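# Hang the power strip on two screws by its keyholes

## Task

Put the power strip onto the two screws through its keyhole slots, oriented so the narrow part of each slot is uppermost, and leave it hanging level by itself with nothing holding it.

## Robot and tools

Robot: two arms, left_arm and right_arm, each ending in a two-finger parallel gripper with a wrist camera. Despite the names, left_arm sits on the +y side. Calibrated base positions in the scene frame: left_arm (-0.011, +0.349, +0.004) m, right_arm (+0.030, -0.235, +0.025) m, both turned only a fraction of a degree about z. A camera stand is fixed behind the arms.

Scene frame: origin at table-top height, halfway between the nominal bases; +x points out over the table, +z points up. All reported hand positions (metres), quaternions (wxyz) and offsets use this frame. On each gripper the fingers extend along its own +z and close along its own y. end_effector_position is the spot between the finger pads, roughly 1 cm short of the fingertips. Reported values can be a few cm off, mostly at long reach, and an arm at rest in free air may sit a few cm from its command (more when loaded); that gap alone does not mean contact.

execute_actions(actions, cameras): actions is a list of actions; each action is a list of up to 15 rows, and each row is one control step of 1/30 s. A row is 14 numbers, each from -1 to 1, always covering both arms: left dx, dy, dz, rx, ry, rz, opening, then right dx, dy, dz, rx, ry, rz, opening. If fewer than 15 rows are given, the final row repeats. The six pose numbers are offsets, not poses: every row counts from that arm's Hand target as it was when the action began, along scene-frame axes, with rotation about the hand's own position. 1.0 equals 0.6 m of travel or 180 degrees; rx, ry, rz form a single rotation vector. Since each new action starts from the updated Hand target, repeating an offset keeps moving further. Opening is absolute: +1 fully open (0.094 m), -1 closed. Sending zeros for all six pose numbers re-asks for the current Hand target; a 0 in the opening slot is a real half-open command, so to leave a gripper alone resend its present value (see Tool commands). cameras lists camera names, ["all"] or []; images come by default only when actions is empty.

move(target, speed, blend, opening_speed, grip_force, blocking, cameras): drives each gripper in a straight line. target is one 14-number row laid out as above, or a list of up to 15 such rows; every row is an offset from the Hand targets at the start of the move, not from the previous row. speed is the path's top speed in m/s, 0.002 to 2.9, default 0.25 (turning capped at twice that in rad/s); one value or one per target. blend, in metres, rounds corners at intermediate targets; 0 stops at each. opening_speed is how fast commanded openings change, per second on the -1..+1 scale, at least 0.2; use it to close gently. grip_force is the per-pad limit in newtons, 10 to 50 (one value or one per arm), which persists; lower force closes slowly. blocking=false returns early while motion continues. A move stops after 10 s of path. Its result adds a move: line, such as done, off_target, moving, held or fault, plus limits=paced (pose clipped) or limits=held (steps withheld). Paths do not avoid obstacles or the other arm; faster moves lag, stray and hit harder. Keep paths away from an arm's own base.

wait(seconds): 0 to 10 s with commands held. stop(): brakes a running move. zoom_image(camera, region): region [x0, y0, x1, y1] in pixels of that camera's latest image, at most 504 by 504. read_manual(section): licence texts only. finished_scene(scene): give the current scene's number; this is final, so call it only once the strip hangs unaided.

Control notes: per step the commanded orientation is clipped to within 40 degrees of the measured one. Hand target in results is the last command after clipping, and the next offsets count from it. If a gripper stops short, send the remaining distance as an offset. To end a push against something, command back past the gripper's actual position.

Result lines: end_effector_position and quat, Hand target, Tool commands, grip_measured (opening on the command scale; reads up to about 2.5 mm wide when empty, a little narrower than a firmly held part), grip_effort_nm (gripper motor effort, negative closing; not pad force), Joint positions (last number per arm is finger opening in metres), joint torques (include arm weight; noisy), Joint velocities (may be omitted when all are within noise), motor temperatures. MOTOR HOT appears at 75 °C; at 90 °C an OVER-TEMPERATURE FAULT folds that arm away for good; at 100 °C the arm goes limp. Holding loads, stretched poses and pushing into unreachable poses heat motors.

Cameras: cam_head_left, cam_head_right, cam_high, cam_low, cam_left_wrist, cam_right_wrist, all 896x504. Calibration may be slightly off; wrist images can lag during motion.

Avoid: dropping the strip or letting it fall off the table, releasing it while it moves, hard hits or shoves on the screws or fixed parts, any contact or squeeze between the two arms or grippers, and loading a wrist-camera cable (cable contact counts as hand contact). Loose objects can be nudged by outside disturbances now and then.

Each tool is called after ">>>" as name(argument=value, ...), one argument or row to a line, values as JSON.

## Session

>>> execute_actions(
  actions=[],
)

Scene clock: 0.00 s.
left_arm: end_effector_position=(+0.3733, +0.1807, +0.0660) grip_measured=+1.000 grip_effort_nm=n/a end_effector_quat_wxyz=(+0.304, +0.067, +0.948, -0.063) | right_arm: end_effector_position=(+0.3619, -0.1337, +0.0616) grip_measured=+1.000 grip_effort_nm=n/a end_effector_quat_wxyz=(+0.378, +0.062, +0.923, +0.027)
Joint positions: left_arm=[-0.453 1.685 0.966 -0.229 -0.111 -0.287 0.094] | right_arm=[0.473 1.456 0.513 0.099 0.31 0.468 0.094]
Joint velocities: within noise
Joint torques (N m): no reading
Motor temperatures (°C): left_arm=[27 29 33 41 30 29 30] | right_arm=[30 30 33 38 26 26 24]
Heat: left arm: 41 °C; right arm: 38 °C.
Hand target: left_arm +0.3778, +0.1791, +0.0753; +0.316, +0.065, +0.944, -0.067 | right_arm +0.3644, -0.1336, +0.0660; +0.384, +0.063, +0.921, +0.027
Tool commands: left_gripper/opening=+1.0 right_gripper/opening=+1.0

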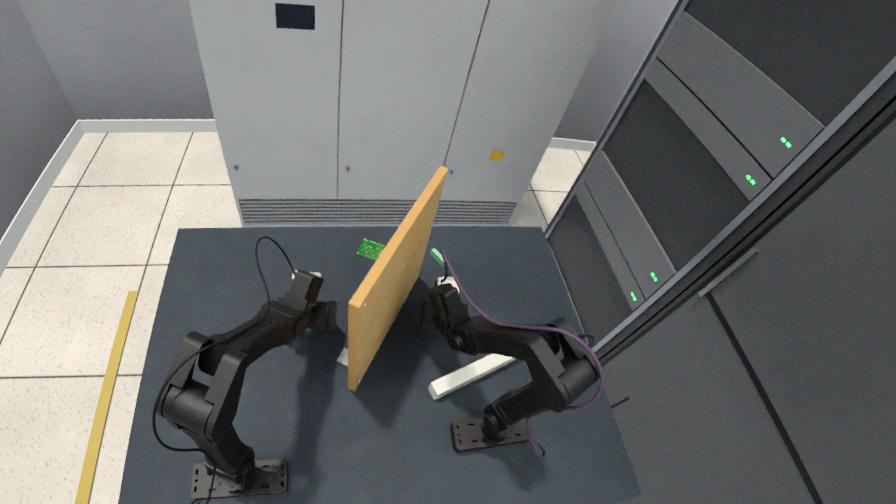

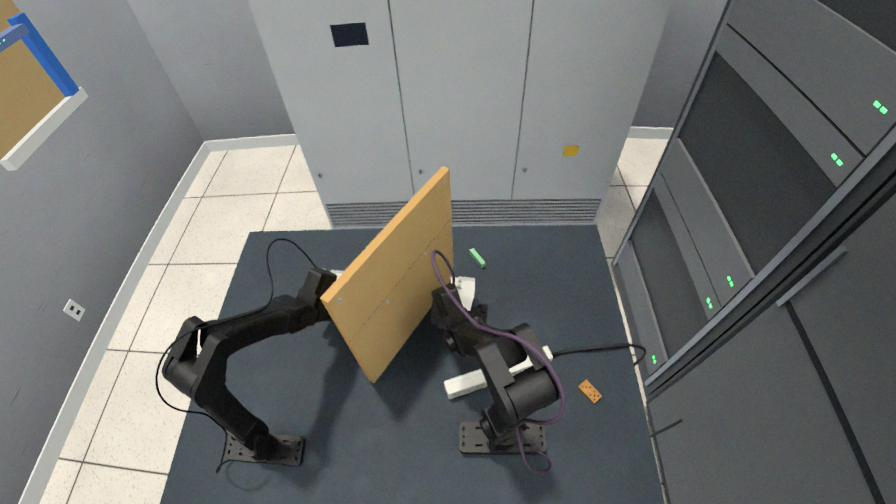

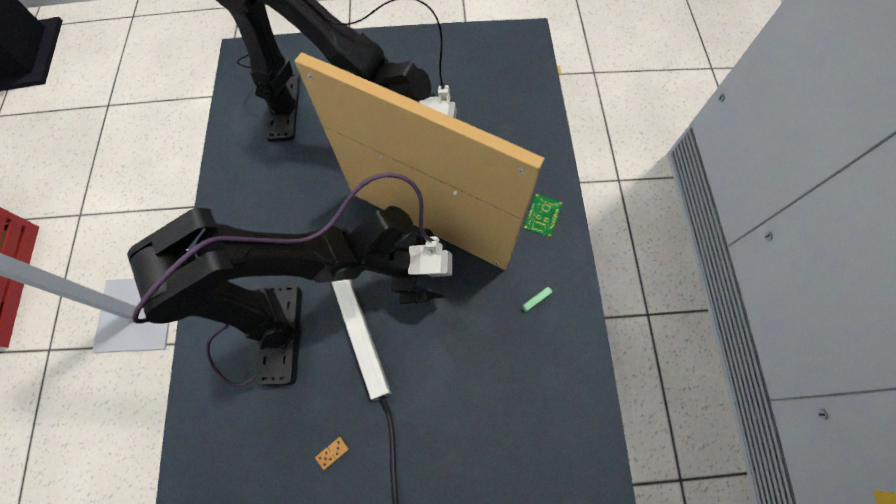

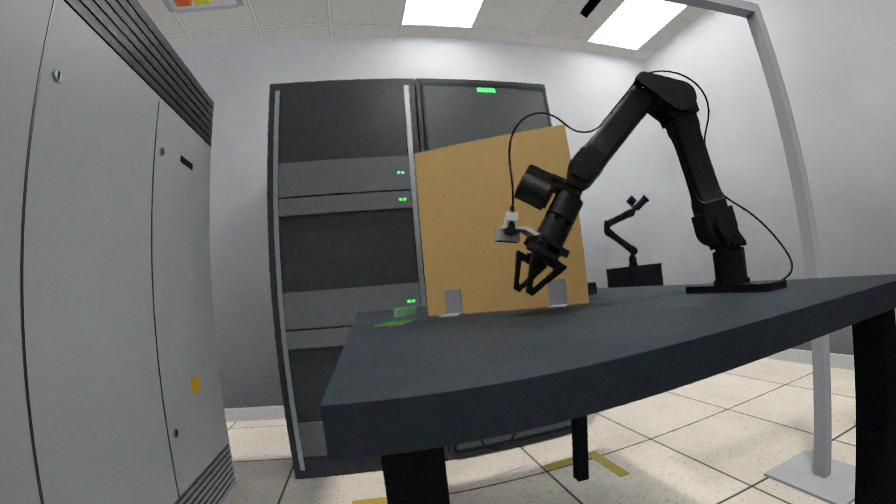

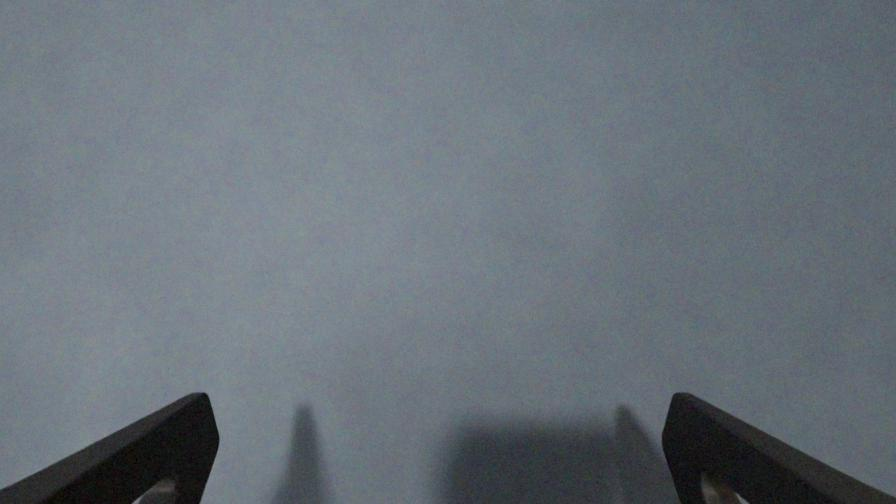

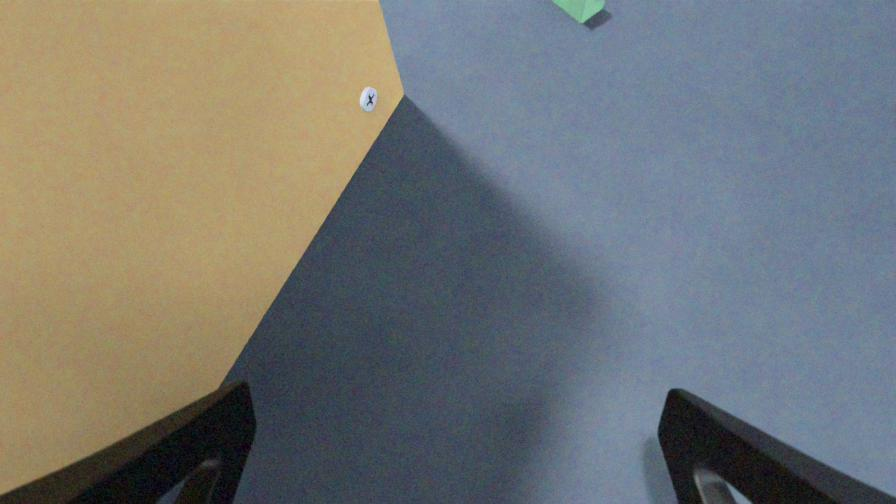

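>>> zoom_image(
  camera="cam_high",
  region=[290, 40, 560, 280],
)

>>> zoom_image(
  camera="cam_high",
  region=[290, 250, 430, 430],
)

>>> zoom_image(
  camera="cam_head_right",
  region=[310, 150, 480, 400],
)

>>> zoom_image(
  camera="cam_head_right",
  region=[430, 320, 660, 440],
)

>>> zoom_image(
  camera="cam_head_left",
  region=[320, 150, 560, 420],
)

Scaled by 1.867 from the camera's 896x504 image, which has a finer 1280x720 frame.

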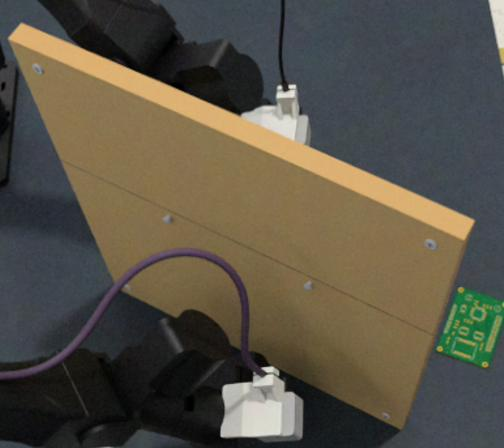

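Scaled by 2.800 from the camera's 896x504 image, which has a finer 1280x720 frame.

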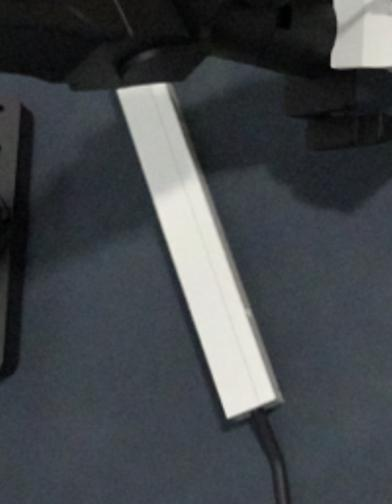

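Scaled by 2.016 from the camera's 896x504 image, which has a finer 1280x720 frame.

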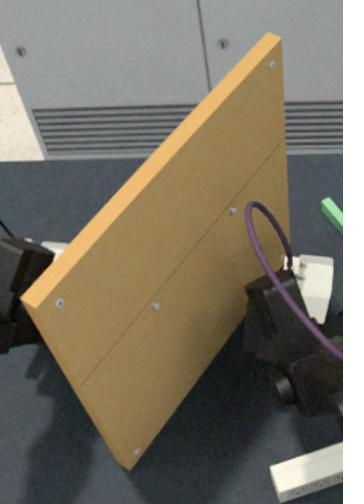

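Scaled by 2.191 from the camera's 896x504 image, which has a finer 1280x720 frame.

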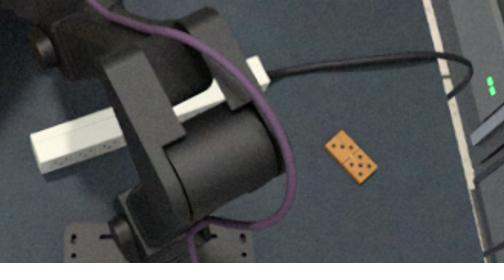

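Scaled by 1.867 from the camera's 896x504 image, which has a finer 1280x720 frame.

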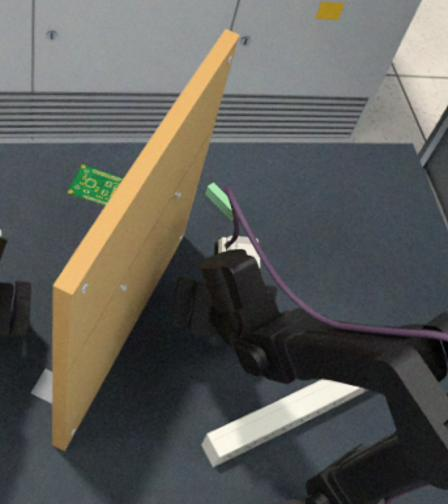

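>>> move(
  target=[0,0,0,0,0,0,1, -0.15,-0.10,0.40,0,0,0,1],
  speed=0.3,
  cameras=["cam_right_wrist","cam_high","cam_head_right","cam_head_left"],
)

Scene clock: 15.47 s.
left_arm: end_effector_position=(+0.3733, +0.1807, +0.0660) grip_measured=+1.000 grip_effort_nm=0.00 end_effector_quat_wxyz=(+0.304, +0.067, +0.948, -0.063) | right_arm: end_effector_position=(+0.2769, -0.1922, +0.3025) grip_measured=+1.000 grip_effort_nm=0.00 end_effector_quat_wxyz=(+0.384, +0.064, +0.921, +0.027)
Joint positions: left_arm=[-0.453 1.685 0.966 -0.229 -0.111 -0.287 0.094] | right_arm=[0.36 0.919 1.206 -1.097 0.24 0.384 0.094]
Joint torques (N m): left_arm=[-0.03 -7.38 7.5 1.36 -0.13 0.04] | right_arm=[-0.4 -0.68 7.23 1.5 0.03 0]
Heat: left arm: 42 °C; right arm: 39 °C.
Hand target: left_arm +0.3778, +0.1791, +0.0753; +0.316, +0.065, +0.944, -0.067 | right_arm +0.2743, -0.1935, +0.3060; +0.384, +0.063, +0.921, +0.027
Off the commanded pose: left_arm 0.010 m, 1 deg | right_arm 0.005 m, 0 deg.
move: done
camera_calibration:
cam_right_wrist: T_world_to_cam=[[-0.0696985, -0.992089, -0.104412, -0.134868], [-0.929908, 0.102504, -0.353219, 0.42021], [0.361128, 0.0724742, -0.929696, 0.28509], [0, 0, 0, 1]] pos_world=[0.278403, -0.197536, 0.399392]
Images, in order (width x height): cam_head_left 896x504, cam_head_right 896x504, cam_high 896x504, cam_right_wrist 896x504.

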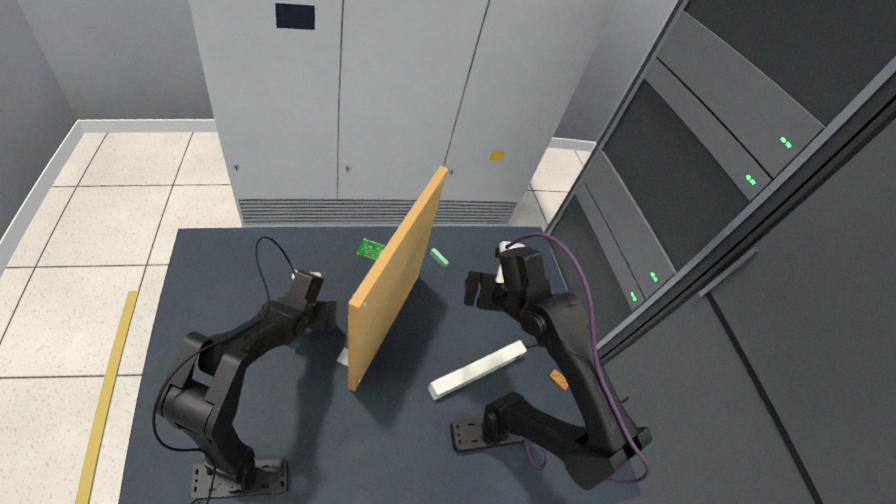

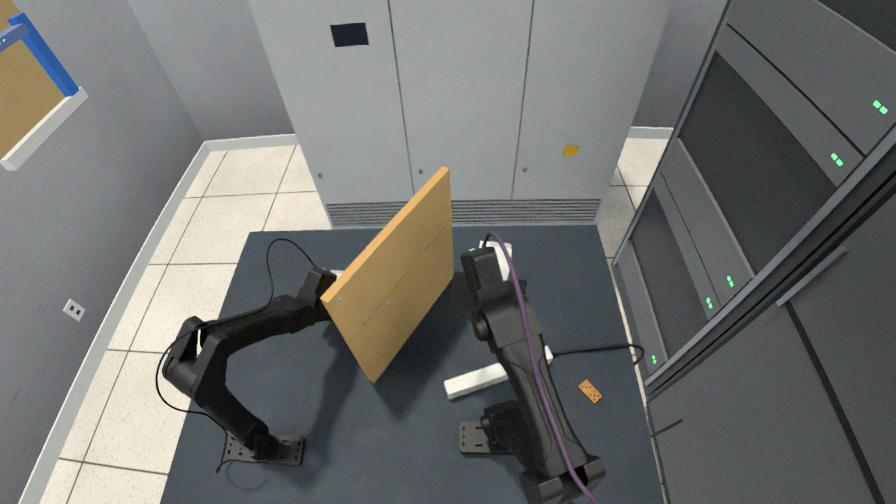

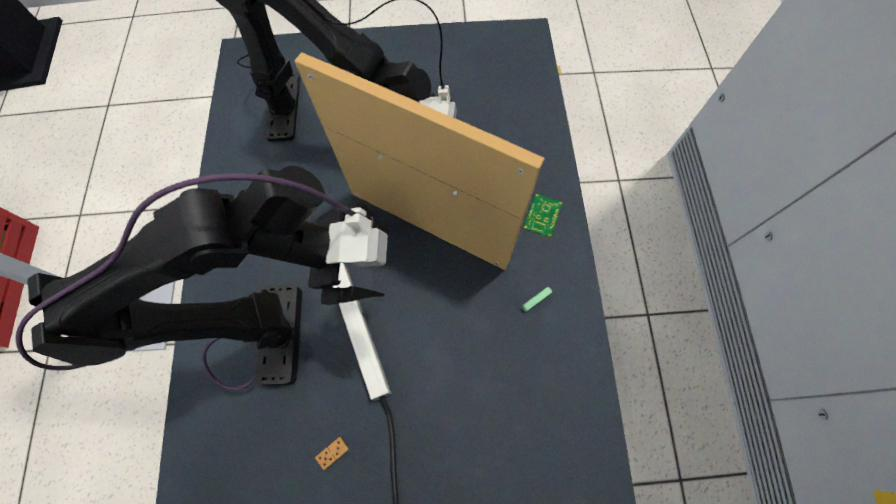

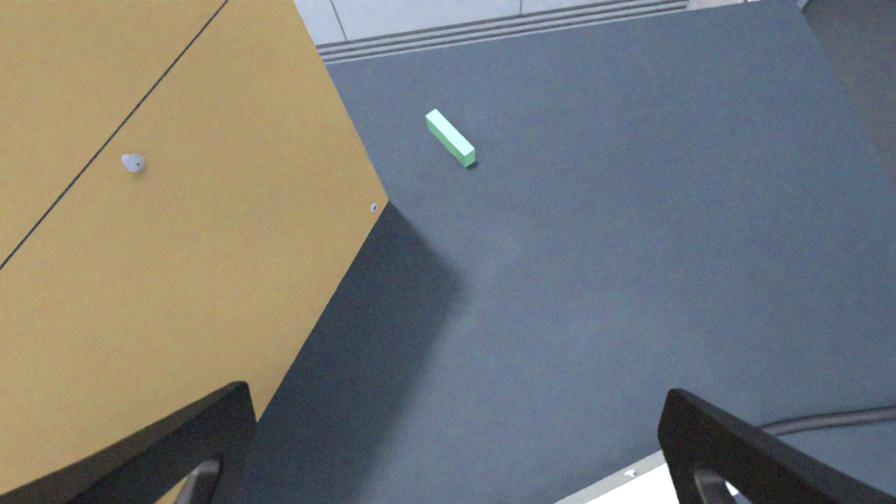

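>>> zoom_image(
  camera="cam_right_wrist",
  region=[520, 400, 780, 504],
)

>>> zoom_image(
  camera="cam_head_left",
  region=[410, 320, 560, 420],
)

>>> zoom_image(
  camera="cam_head_right",
  region=[430, 330, 570, 420],
)

>>> zoom_image(
  camera="cam_high",
  region=[310, 260, 420, 420],
)

>>> zoom_image(
  camera="cam_right_wrist",
  region=[60, 80, 240, 240],
)

Scaled by 1.938 from the camera's 896x504 image, which has a finer 1280x720 frame.

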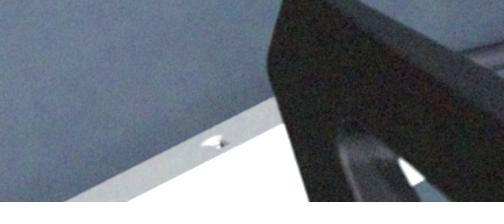

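Scaled by 3.360 from the camera's 896x504 image, which has a finer 1280x720 frame.

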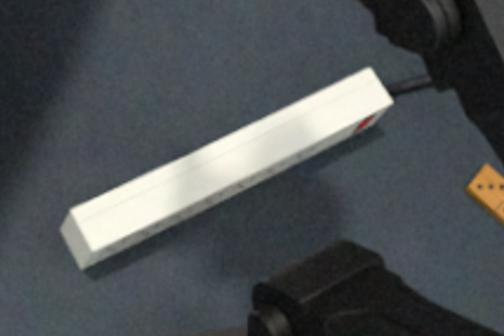

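Scaled by 3.600 from the camera's 896x504 image, which has a finer 1280x720 frame.

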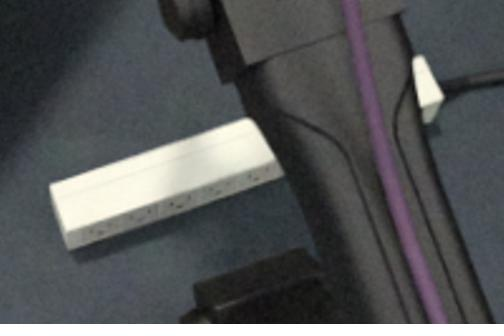

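Scaled by 3.150 from the camera's 896x504 image, which has a finer 1280x720 frame.

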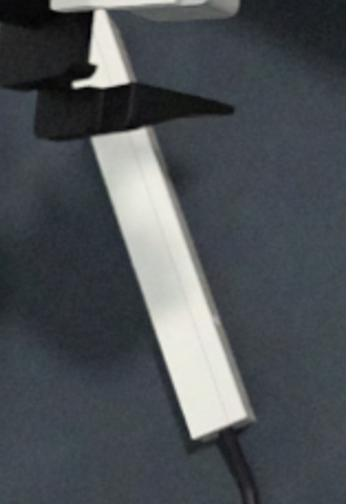

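Scaled by 2.800 from the camera's 896x504 image, which has a finer 1280x720 frame.

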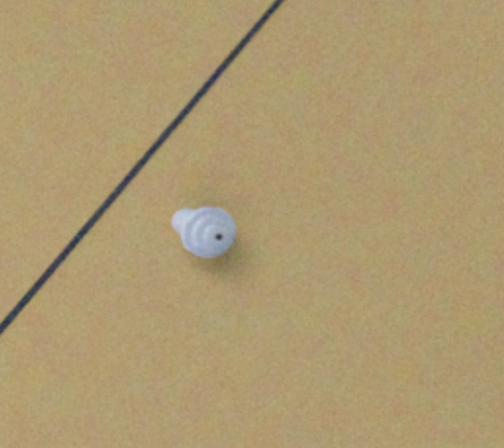

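>>> move(
  target=[0,0,0,0,0,0,1, 0.2095,-0.0442,-0.1767,-0.0176,0.251,0.0412,1],
  speed=0.3,
  cameras=["cam_right_wrist","cam_high","cam_head_right","cam_head_left"],
)

Scene clock: 24.40 s.
left_arm: end_effector_position=(+0.3733, +0.1807, +0.0660) grip_measured=+1.000 grip_effort_nm=0.00 end_effector_quat_wxyz=(+0.304, +0.067, +0.948, -0.063) | right_arm: end_effector_position=(+0.3988, -0.2199, +0.1956) grip_measured=+1.000 grip_effort_nm=0.00 end_effector_quat_wxyz=(+0.002, +0.001, +1.000, -0.004)
Joint positions: left_arm=[-0.453 1.685 0.966 -0.229 -0.111 -0.287 0.094] | right_arm=[0.063 1.972 1.97 -1.565 0.008 0.045 0.094]
Joint torques (N m): left_arm=[-0.03 -7.36 7.5 1.36 -0.13 0.04] | right_arm=[-0.1 -9.54 7.69 0.38 -0.16 -0.03]
Motor temperatures (°C): left_arm=[27 30 38 42 30 29 29] | right_arm=[30 30 35 39 26 25 24]
Heat: left arm: 42 °C; right arm: 39 °C.
Hand target: left_arm +0.3778, +0.1791, +0.0753; +0.316, +0.065, +0.944, -0.067 | right_arm +0.4000, -0.2200, +0.1999; +0.000, +0.000, +1.000, +0.000
Off the commanded pose: left_arm 0.010 m, 1 deg | right_arm 0.005 m, 1 deg.
joint sent to its limit (right arm) — joint 4 (wrist pitch), lower limit. The joint targets still meet the commanded pose.
move: done
camera_calibration:
cam_right_wrist: T_world_to_cam=[[0.0142028, -0.999762, -0.0165695, -0.217368], [-0.912654, -0.0197315, 0.408258, 0.315909], [-0.408487, 0.00932378, -0.912716, 0.433474], [0, 0, 0, 1]] pos_world=[0.468471, -0.215125, 0.263065]
Images, in order (width x height): cam_head_left 896x504, cam_head_right 896x504, cam_high 896x504, cam_right_wrist 896x504.

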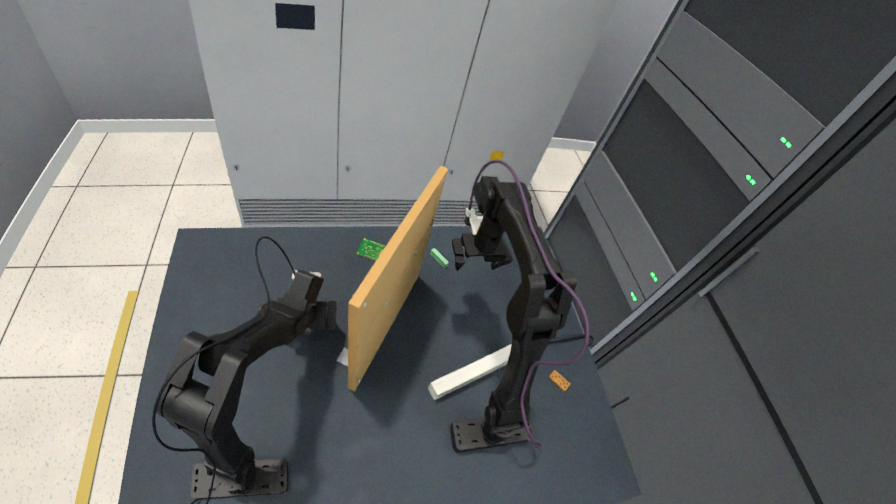

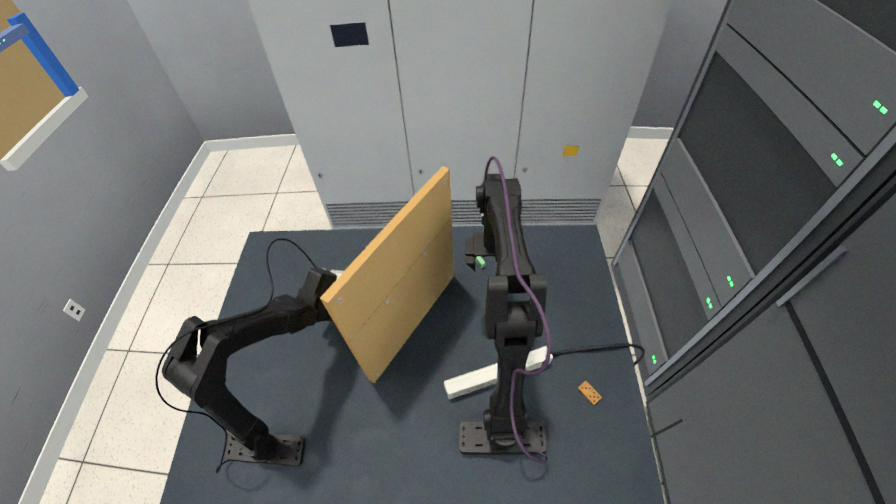

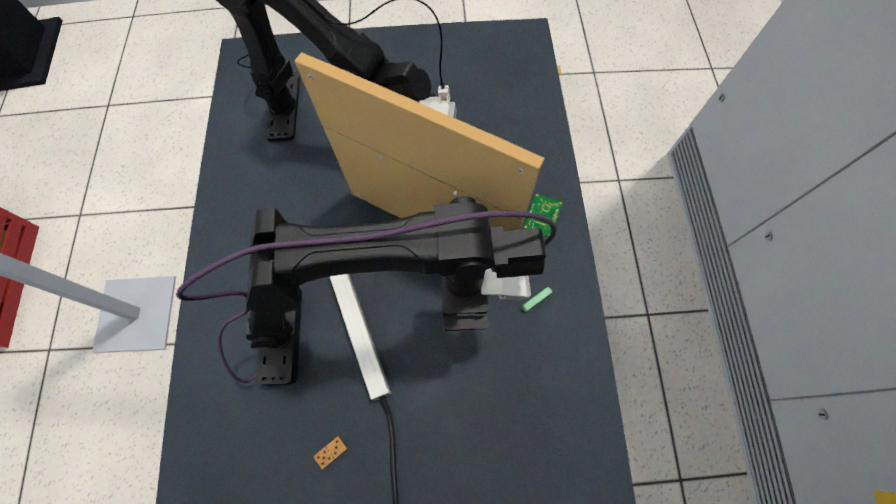

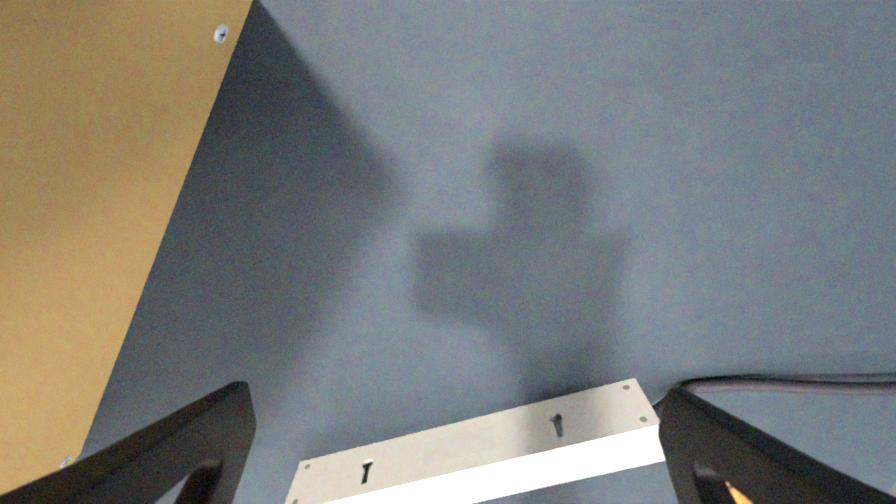

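>>> zoom_image(
  camera="cam_right_wrist",
  region=[280, 370, 680, 504],
)

>>> zoom_image(
  camera="cam_right_wrist",
  region=[330, 440, 430, 504],
)

>>> zoom_image(
  camera="cam_right_wrist",
  region=[520, 390, 620, 454],
)

Scaled by 1.260 from the camera's 896x504 image, which has a finer 1280x720 frame.

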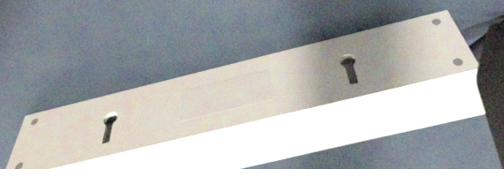

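Scaled by 5.040 from the camera's 896x504 image, which has a finer 1280x720 frame.

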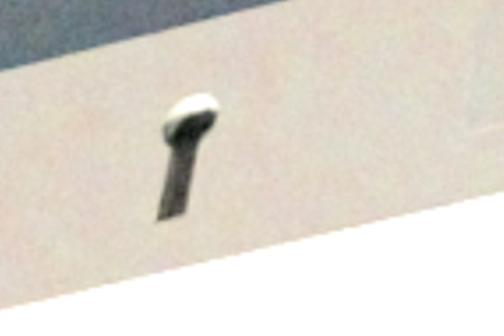

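Scaled by 5.040 from the camera's 896x504 image, which has a finer 1280x720 frame.

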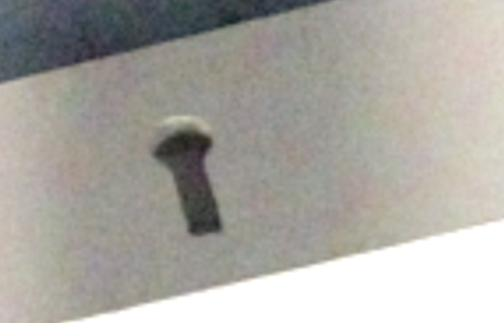

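>>> move(
  target=[0,0,0,0,0,0,1, -0.1983,0.18,0.0917,0.2510,-0.4530,0.2510,1],
  speed=0.25,
  cameras=["cam_right_wrist","cam_high","cam_head_right","cam_head_left"],
)

Scene clock: 80.63 s.
left_arm: end_effector_position=(+0.3733, +0.1807, +0.0660) grip_measured=+1.000 grip_effort_nm=0.00 end_effector_quat_wxyz=(+0.304, +0.067, +0.948, -0.063) | right_arm: end_effector_position=(+0.2841, -0.1147, +0.2580) grip_measured=+1.000 grip_effort_nm=0.00 end_effector_quat_wxyz=(+0.620, -0.338, +0.622, +0.338)
Joint positions: left_arm=[-0.453 1.685 0.966 -0.229 -0.111 -0.287 0.094] | right_arm=[-0.182 0.885 0.283 0.597 -1.198 -0.003 0.094]
Joint torques (N m): left_arm=[-0.03 -7.36 7.5 1.36 -0.13 0.04] | right_arm=[0.47 -0.64 5.46 1.81 -0.16 0.05]
Motor temperatures (°C): left_arm=[26 31 40 41 29 28 29] | right_arm=[30 35 35 36 26 25 24]
Heat: left arm: 41 °C; right arm: 36 °C.
Hand target: left_arm +0.3778, +0.1791, +0.0753; +0.316, +0.065, +0.944, -0.067 | right_arm +0.2811, -0.1120, +0.2549; +0.618, -0.343, +0.619, +0.343
Off the commanded pose: left_arm 0.010 m, 1 deg | right_arm 0.005 m, 1 deg.
move: done
camera_calibration:
cam_right_wrist: T_world_to_cam=[[0.852498, -0.522523, 0.0147084, -0.301065], [-0.205159, -0.360333, -0.909984, 0.287849], [0.480788, 0.772742, -0.414383, 0.148912], [0, 0, 0, 1]] pos_world=[0.244117, -0.168663, 0.328073]
Images, in order (width x height): cam_head_left 896x504, cam_head_right 896x504, cam_high 896x504, cam_right_wrist 896x504.

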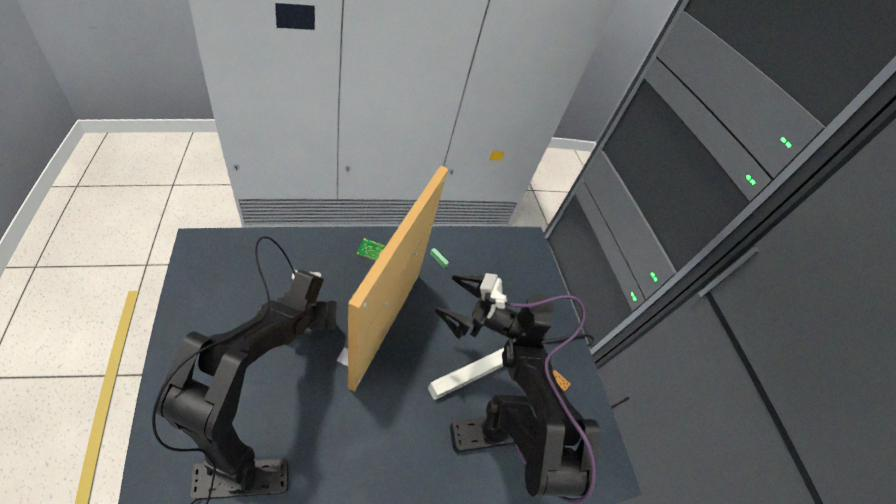

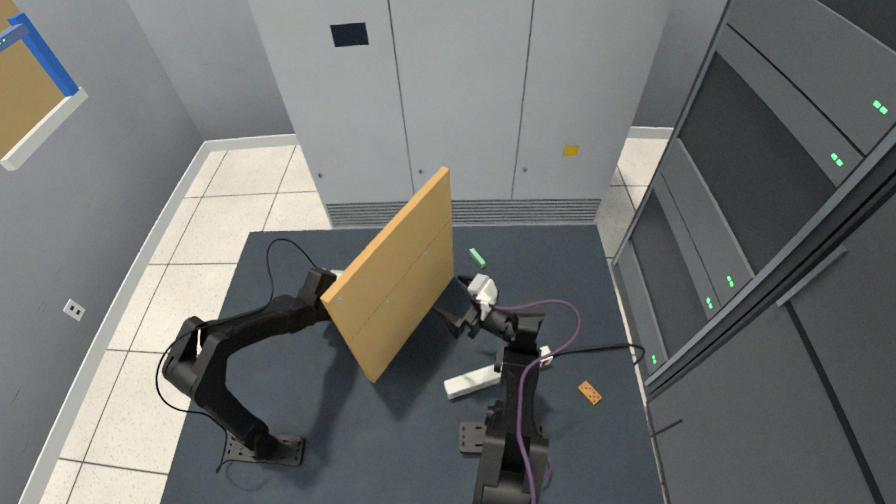

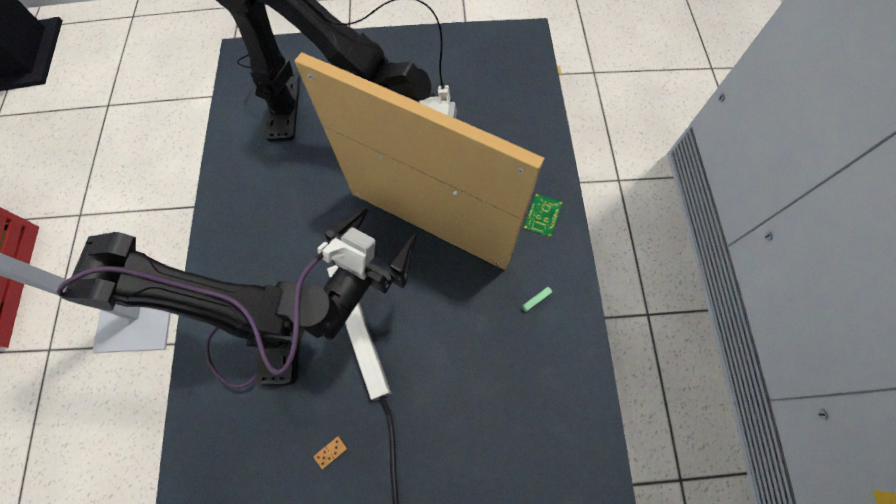

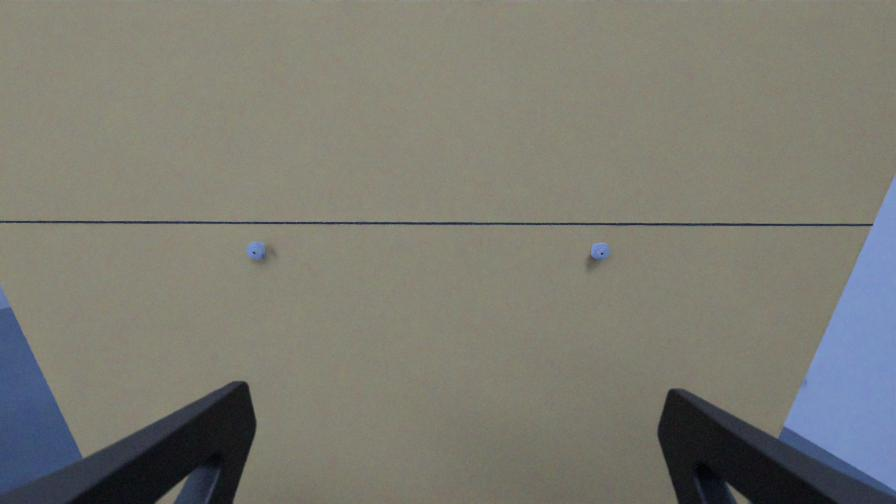

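>>> zoom_image(
  camera="cam_right_wrist",
  region=[222, 210, 302, 290],
)

>>> zoom_image(
  camera="cam_right_wrist",
  region=[560, 210, 640, 290],
)

Scaled by 6.300 from the camera's 896x504 image, which has a finer 1280x720 frame.

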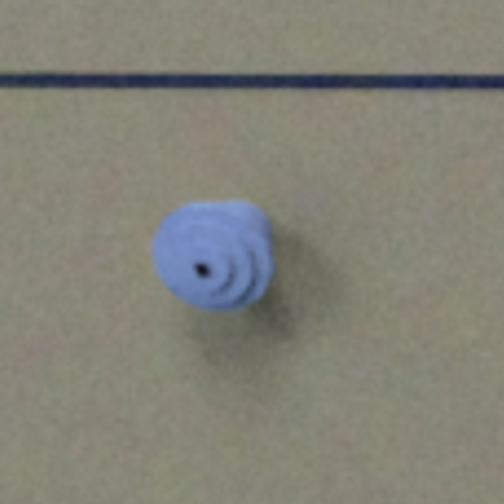

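Scaled by 6.300 from the camera's 896x504 image, which has a finer 1280x720 frame.

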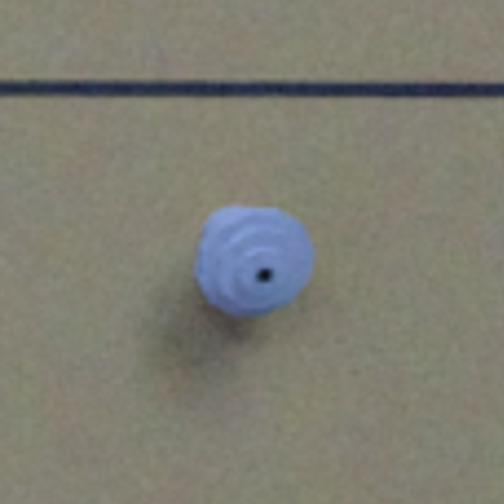

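>>> move(
  target=[
    [0,0,0,0,0,0,1, -0.0185,-0.2133,-0.1582,-0.2510,0.4530,-0.2510,1],
    [0,0,0,0,0,0,1, -0.1518,-0.1967,-0.1915,0.0606,0.5911,-0.5333,1],
  ],
  speed=0.25,
  blend=[0.03,0],
  cameras=["cam_right_wrist","cam_high","cam_head_right","cam_head_left"],
)

Scene clock: 112.60 s.
left_arm: end_effector_position=(+0.3733, +0.1807, +0.0660) grip_measured=+1.000 grip_effort_nm=0.00 end_effector_quat_wxyz=(+0.304, +0.067, +0.948, -0.063) | right_arm: end_effector_position=(+0.1975, -0.2285, +0.1407) grip_measured=+1.000 grip_effort_nm=-0.01 end_effector_quat_wxyz=(+0.002, +0.571, +0.821, +0.010)
Joint positions: left_arm=[-0.453 1.685 0.966 -0.229 -0.111 -0.287 0.094] | right_arm=[0.04 1.149 0.936 -1.343 -0.014 1.236 0.094]
Joint torques (N m): left_arm=[-0.03 -7.38 7.5 1.36 -0.13 0.03] | right_arm=[0.47 -3.71 4.64 0.36 0.1 0.12]
Heat: left arm: 41 °C; right arm: 36 °C.
Hand target: left_arm +0.3778, +0.1791, +0.0753; +0.316, +0.065, +0.944, -0.067 | right_arm +0.1900, -0.2300, +0.1400; +0.000, +0.572, +0.820, +0.000
Off the commanded pose: left_arm 0.010 m, 1 deg | right_arm 0.008 m, 1 deg.
move: done
camera_calibration:
cam_right_wrist: T_world_to_cam=[[-0.9313, -0.361796, -0.0422497, 0.112081], [-0.345212, 0.839643, 0.419319, 0.237165], [-0.116233, 0.405096, -0.906855, 0.333108], [0, 0, 0, 1]] pos_world=[0.224971, -0.293525, 0.207368]
Images, in order (width x height): cam_head_left 896x504, cam_head_right 896x504, cam_high 896x504, cam_right_wrist 896x504.

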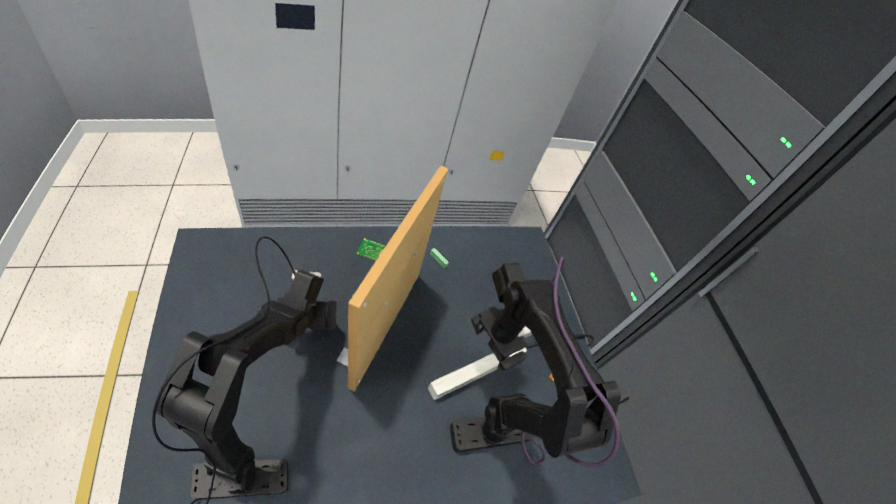

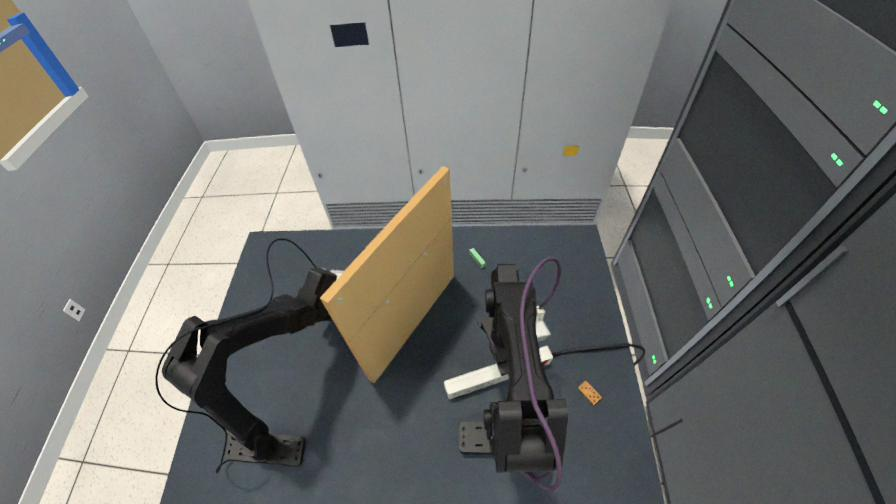

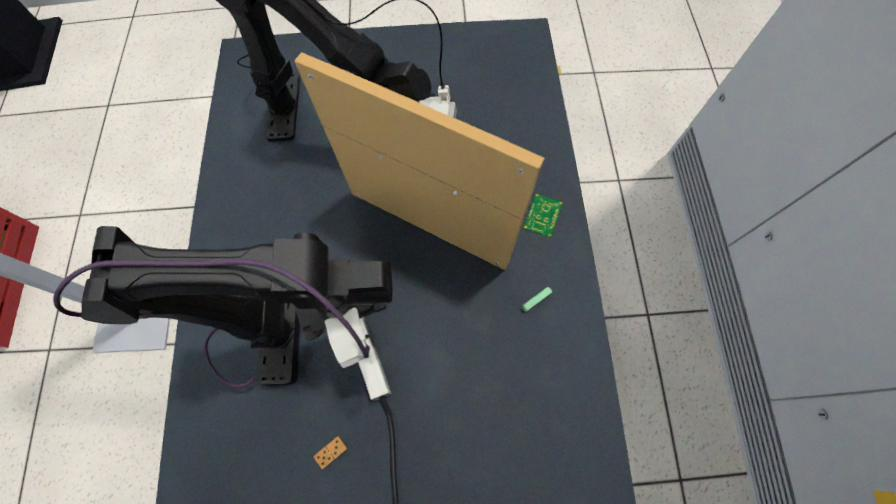

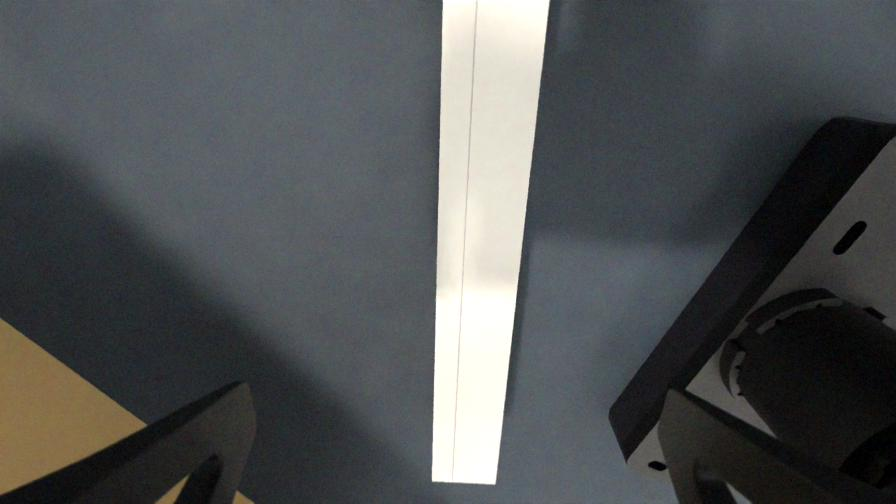

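>>> zoom_image(
  camera="cam_right_wrist",
  region=[380, 0, 600, 250],
)

>>> zoom_image(
  camera="cam_right_wrist",
  region=[380, 254, 600, 504],
)

Scaled by 2.016 from the camera's 896x504 image, which has a finer 1280x720 frame.

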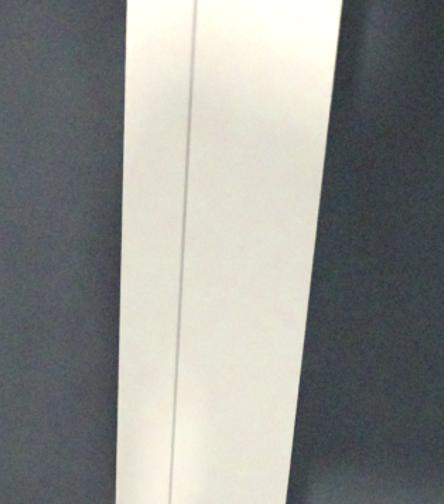

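Scaled by 2.016 from the camera's 896x504 image, which has a finer 1280x720 frame.

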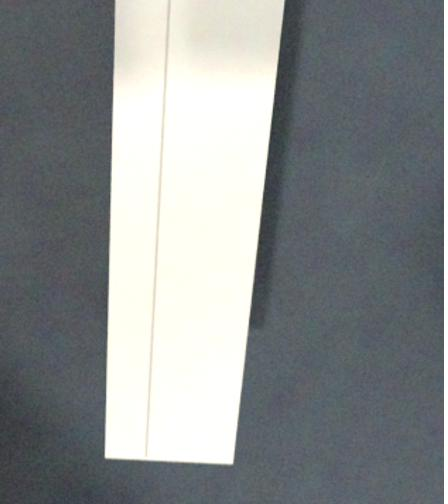

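>>> move(
  target=[0,0,0,0,0,0,1, -0.0108,0.0067,-0.18,0,0,-0.0042,0.4],
  speed=0.15,
  cameras=["cam_right_wrist","cam_high","cam_head_left"],
)

Scene clock: 118.87 s.
left_arm: end_effector_position=(+0.3733, +0.1807, +0.0660) grip_measured=+1.000 grip_effort_nm=0.00 end_effector_quat_wxyz=(+0.304, +0.067, +0.948, -0.063) | right_arm: end_effector_position=(+0.1859, -0.2235, +0.0354) grip_measured=+0.402 grip_effort_nm=-0.08 end_effector_quat_wxyz=(-0.002, +0.576, +0.817, +0.009)
Joint positions: left_arm=[-0.453 1.685 0.966 -0.229 -0.111 -0.287 0.094] | right_arm=[0.07 1.2 0.536 -0.899 -0.017 1.277 0.066]
Joint torques (N m): left_arm=[-0.05 -7.36 7.49 1.36 -0.13 0.03] | right_arm=[0.4 -1.63 4.36 0.65 0.11 0.11]
Heat: left arm: 40 °C; right arm: 36 °C.
Hand target: left_arm +0.3778, +0.1791, +0.0753; +0.316, +0.065, +0.944, -0.067 | right_arm +0.1835, -0.2260, +0.0321; +0.000, +0.577, +0.817, +0.000
Off the commanded pose: left_arm 0.010 m, 1 deg | right_arm 0.005 m, 1 deg.
move: done
camera_calibration:
cam_right_wrist: T_world_to_cam=[[-0.935607, -0.351038, -0.0375792, 0.101742], [-0.332951, 0.841949, 0.424577, 0.271154], [-0.117403, 0.409749, -0.904612, 0.235427], [0, 0, 0, 1]] pos_world=[0.213111, -0.289048, 0.101668]
Images, in order (width x height): cam_head_left 896x504, cam_high 896x504, cam_right_wrist 896x504.

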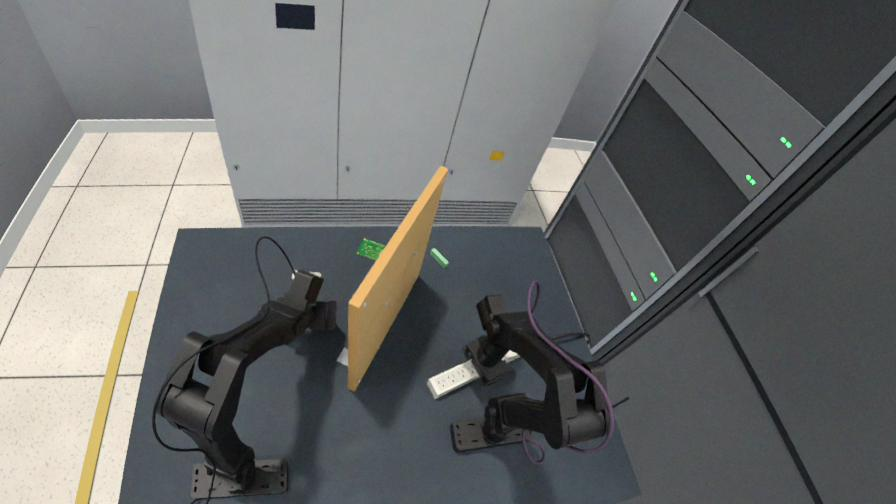

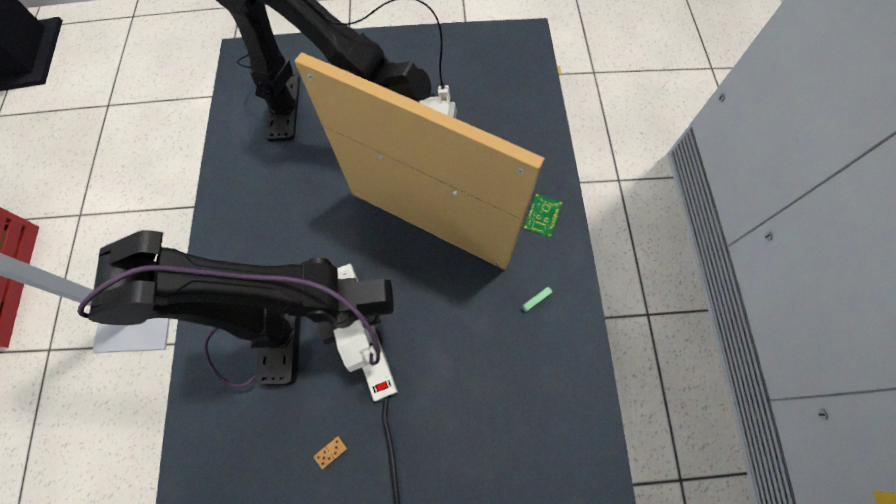

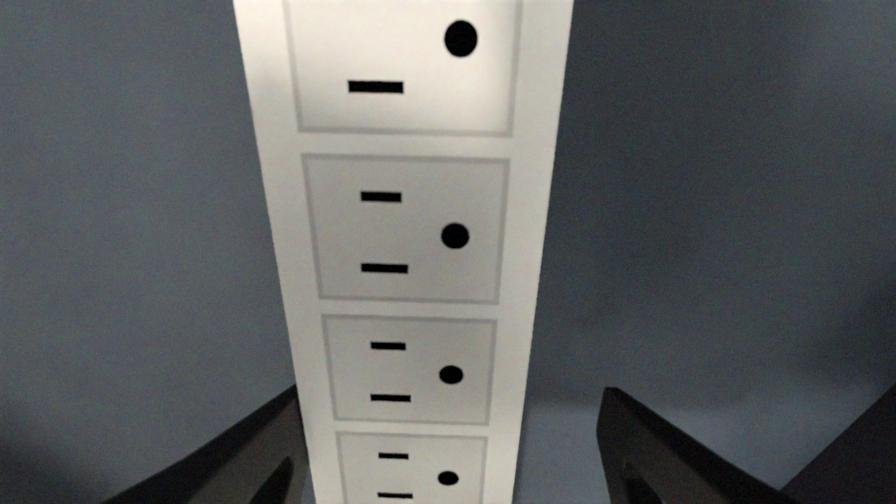

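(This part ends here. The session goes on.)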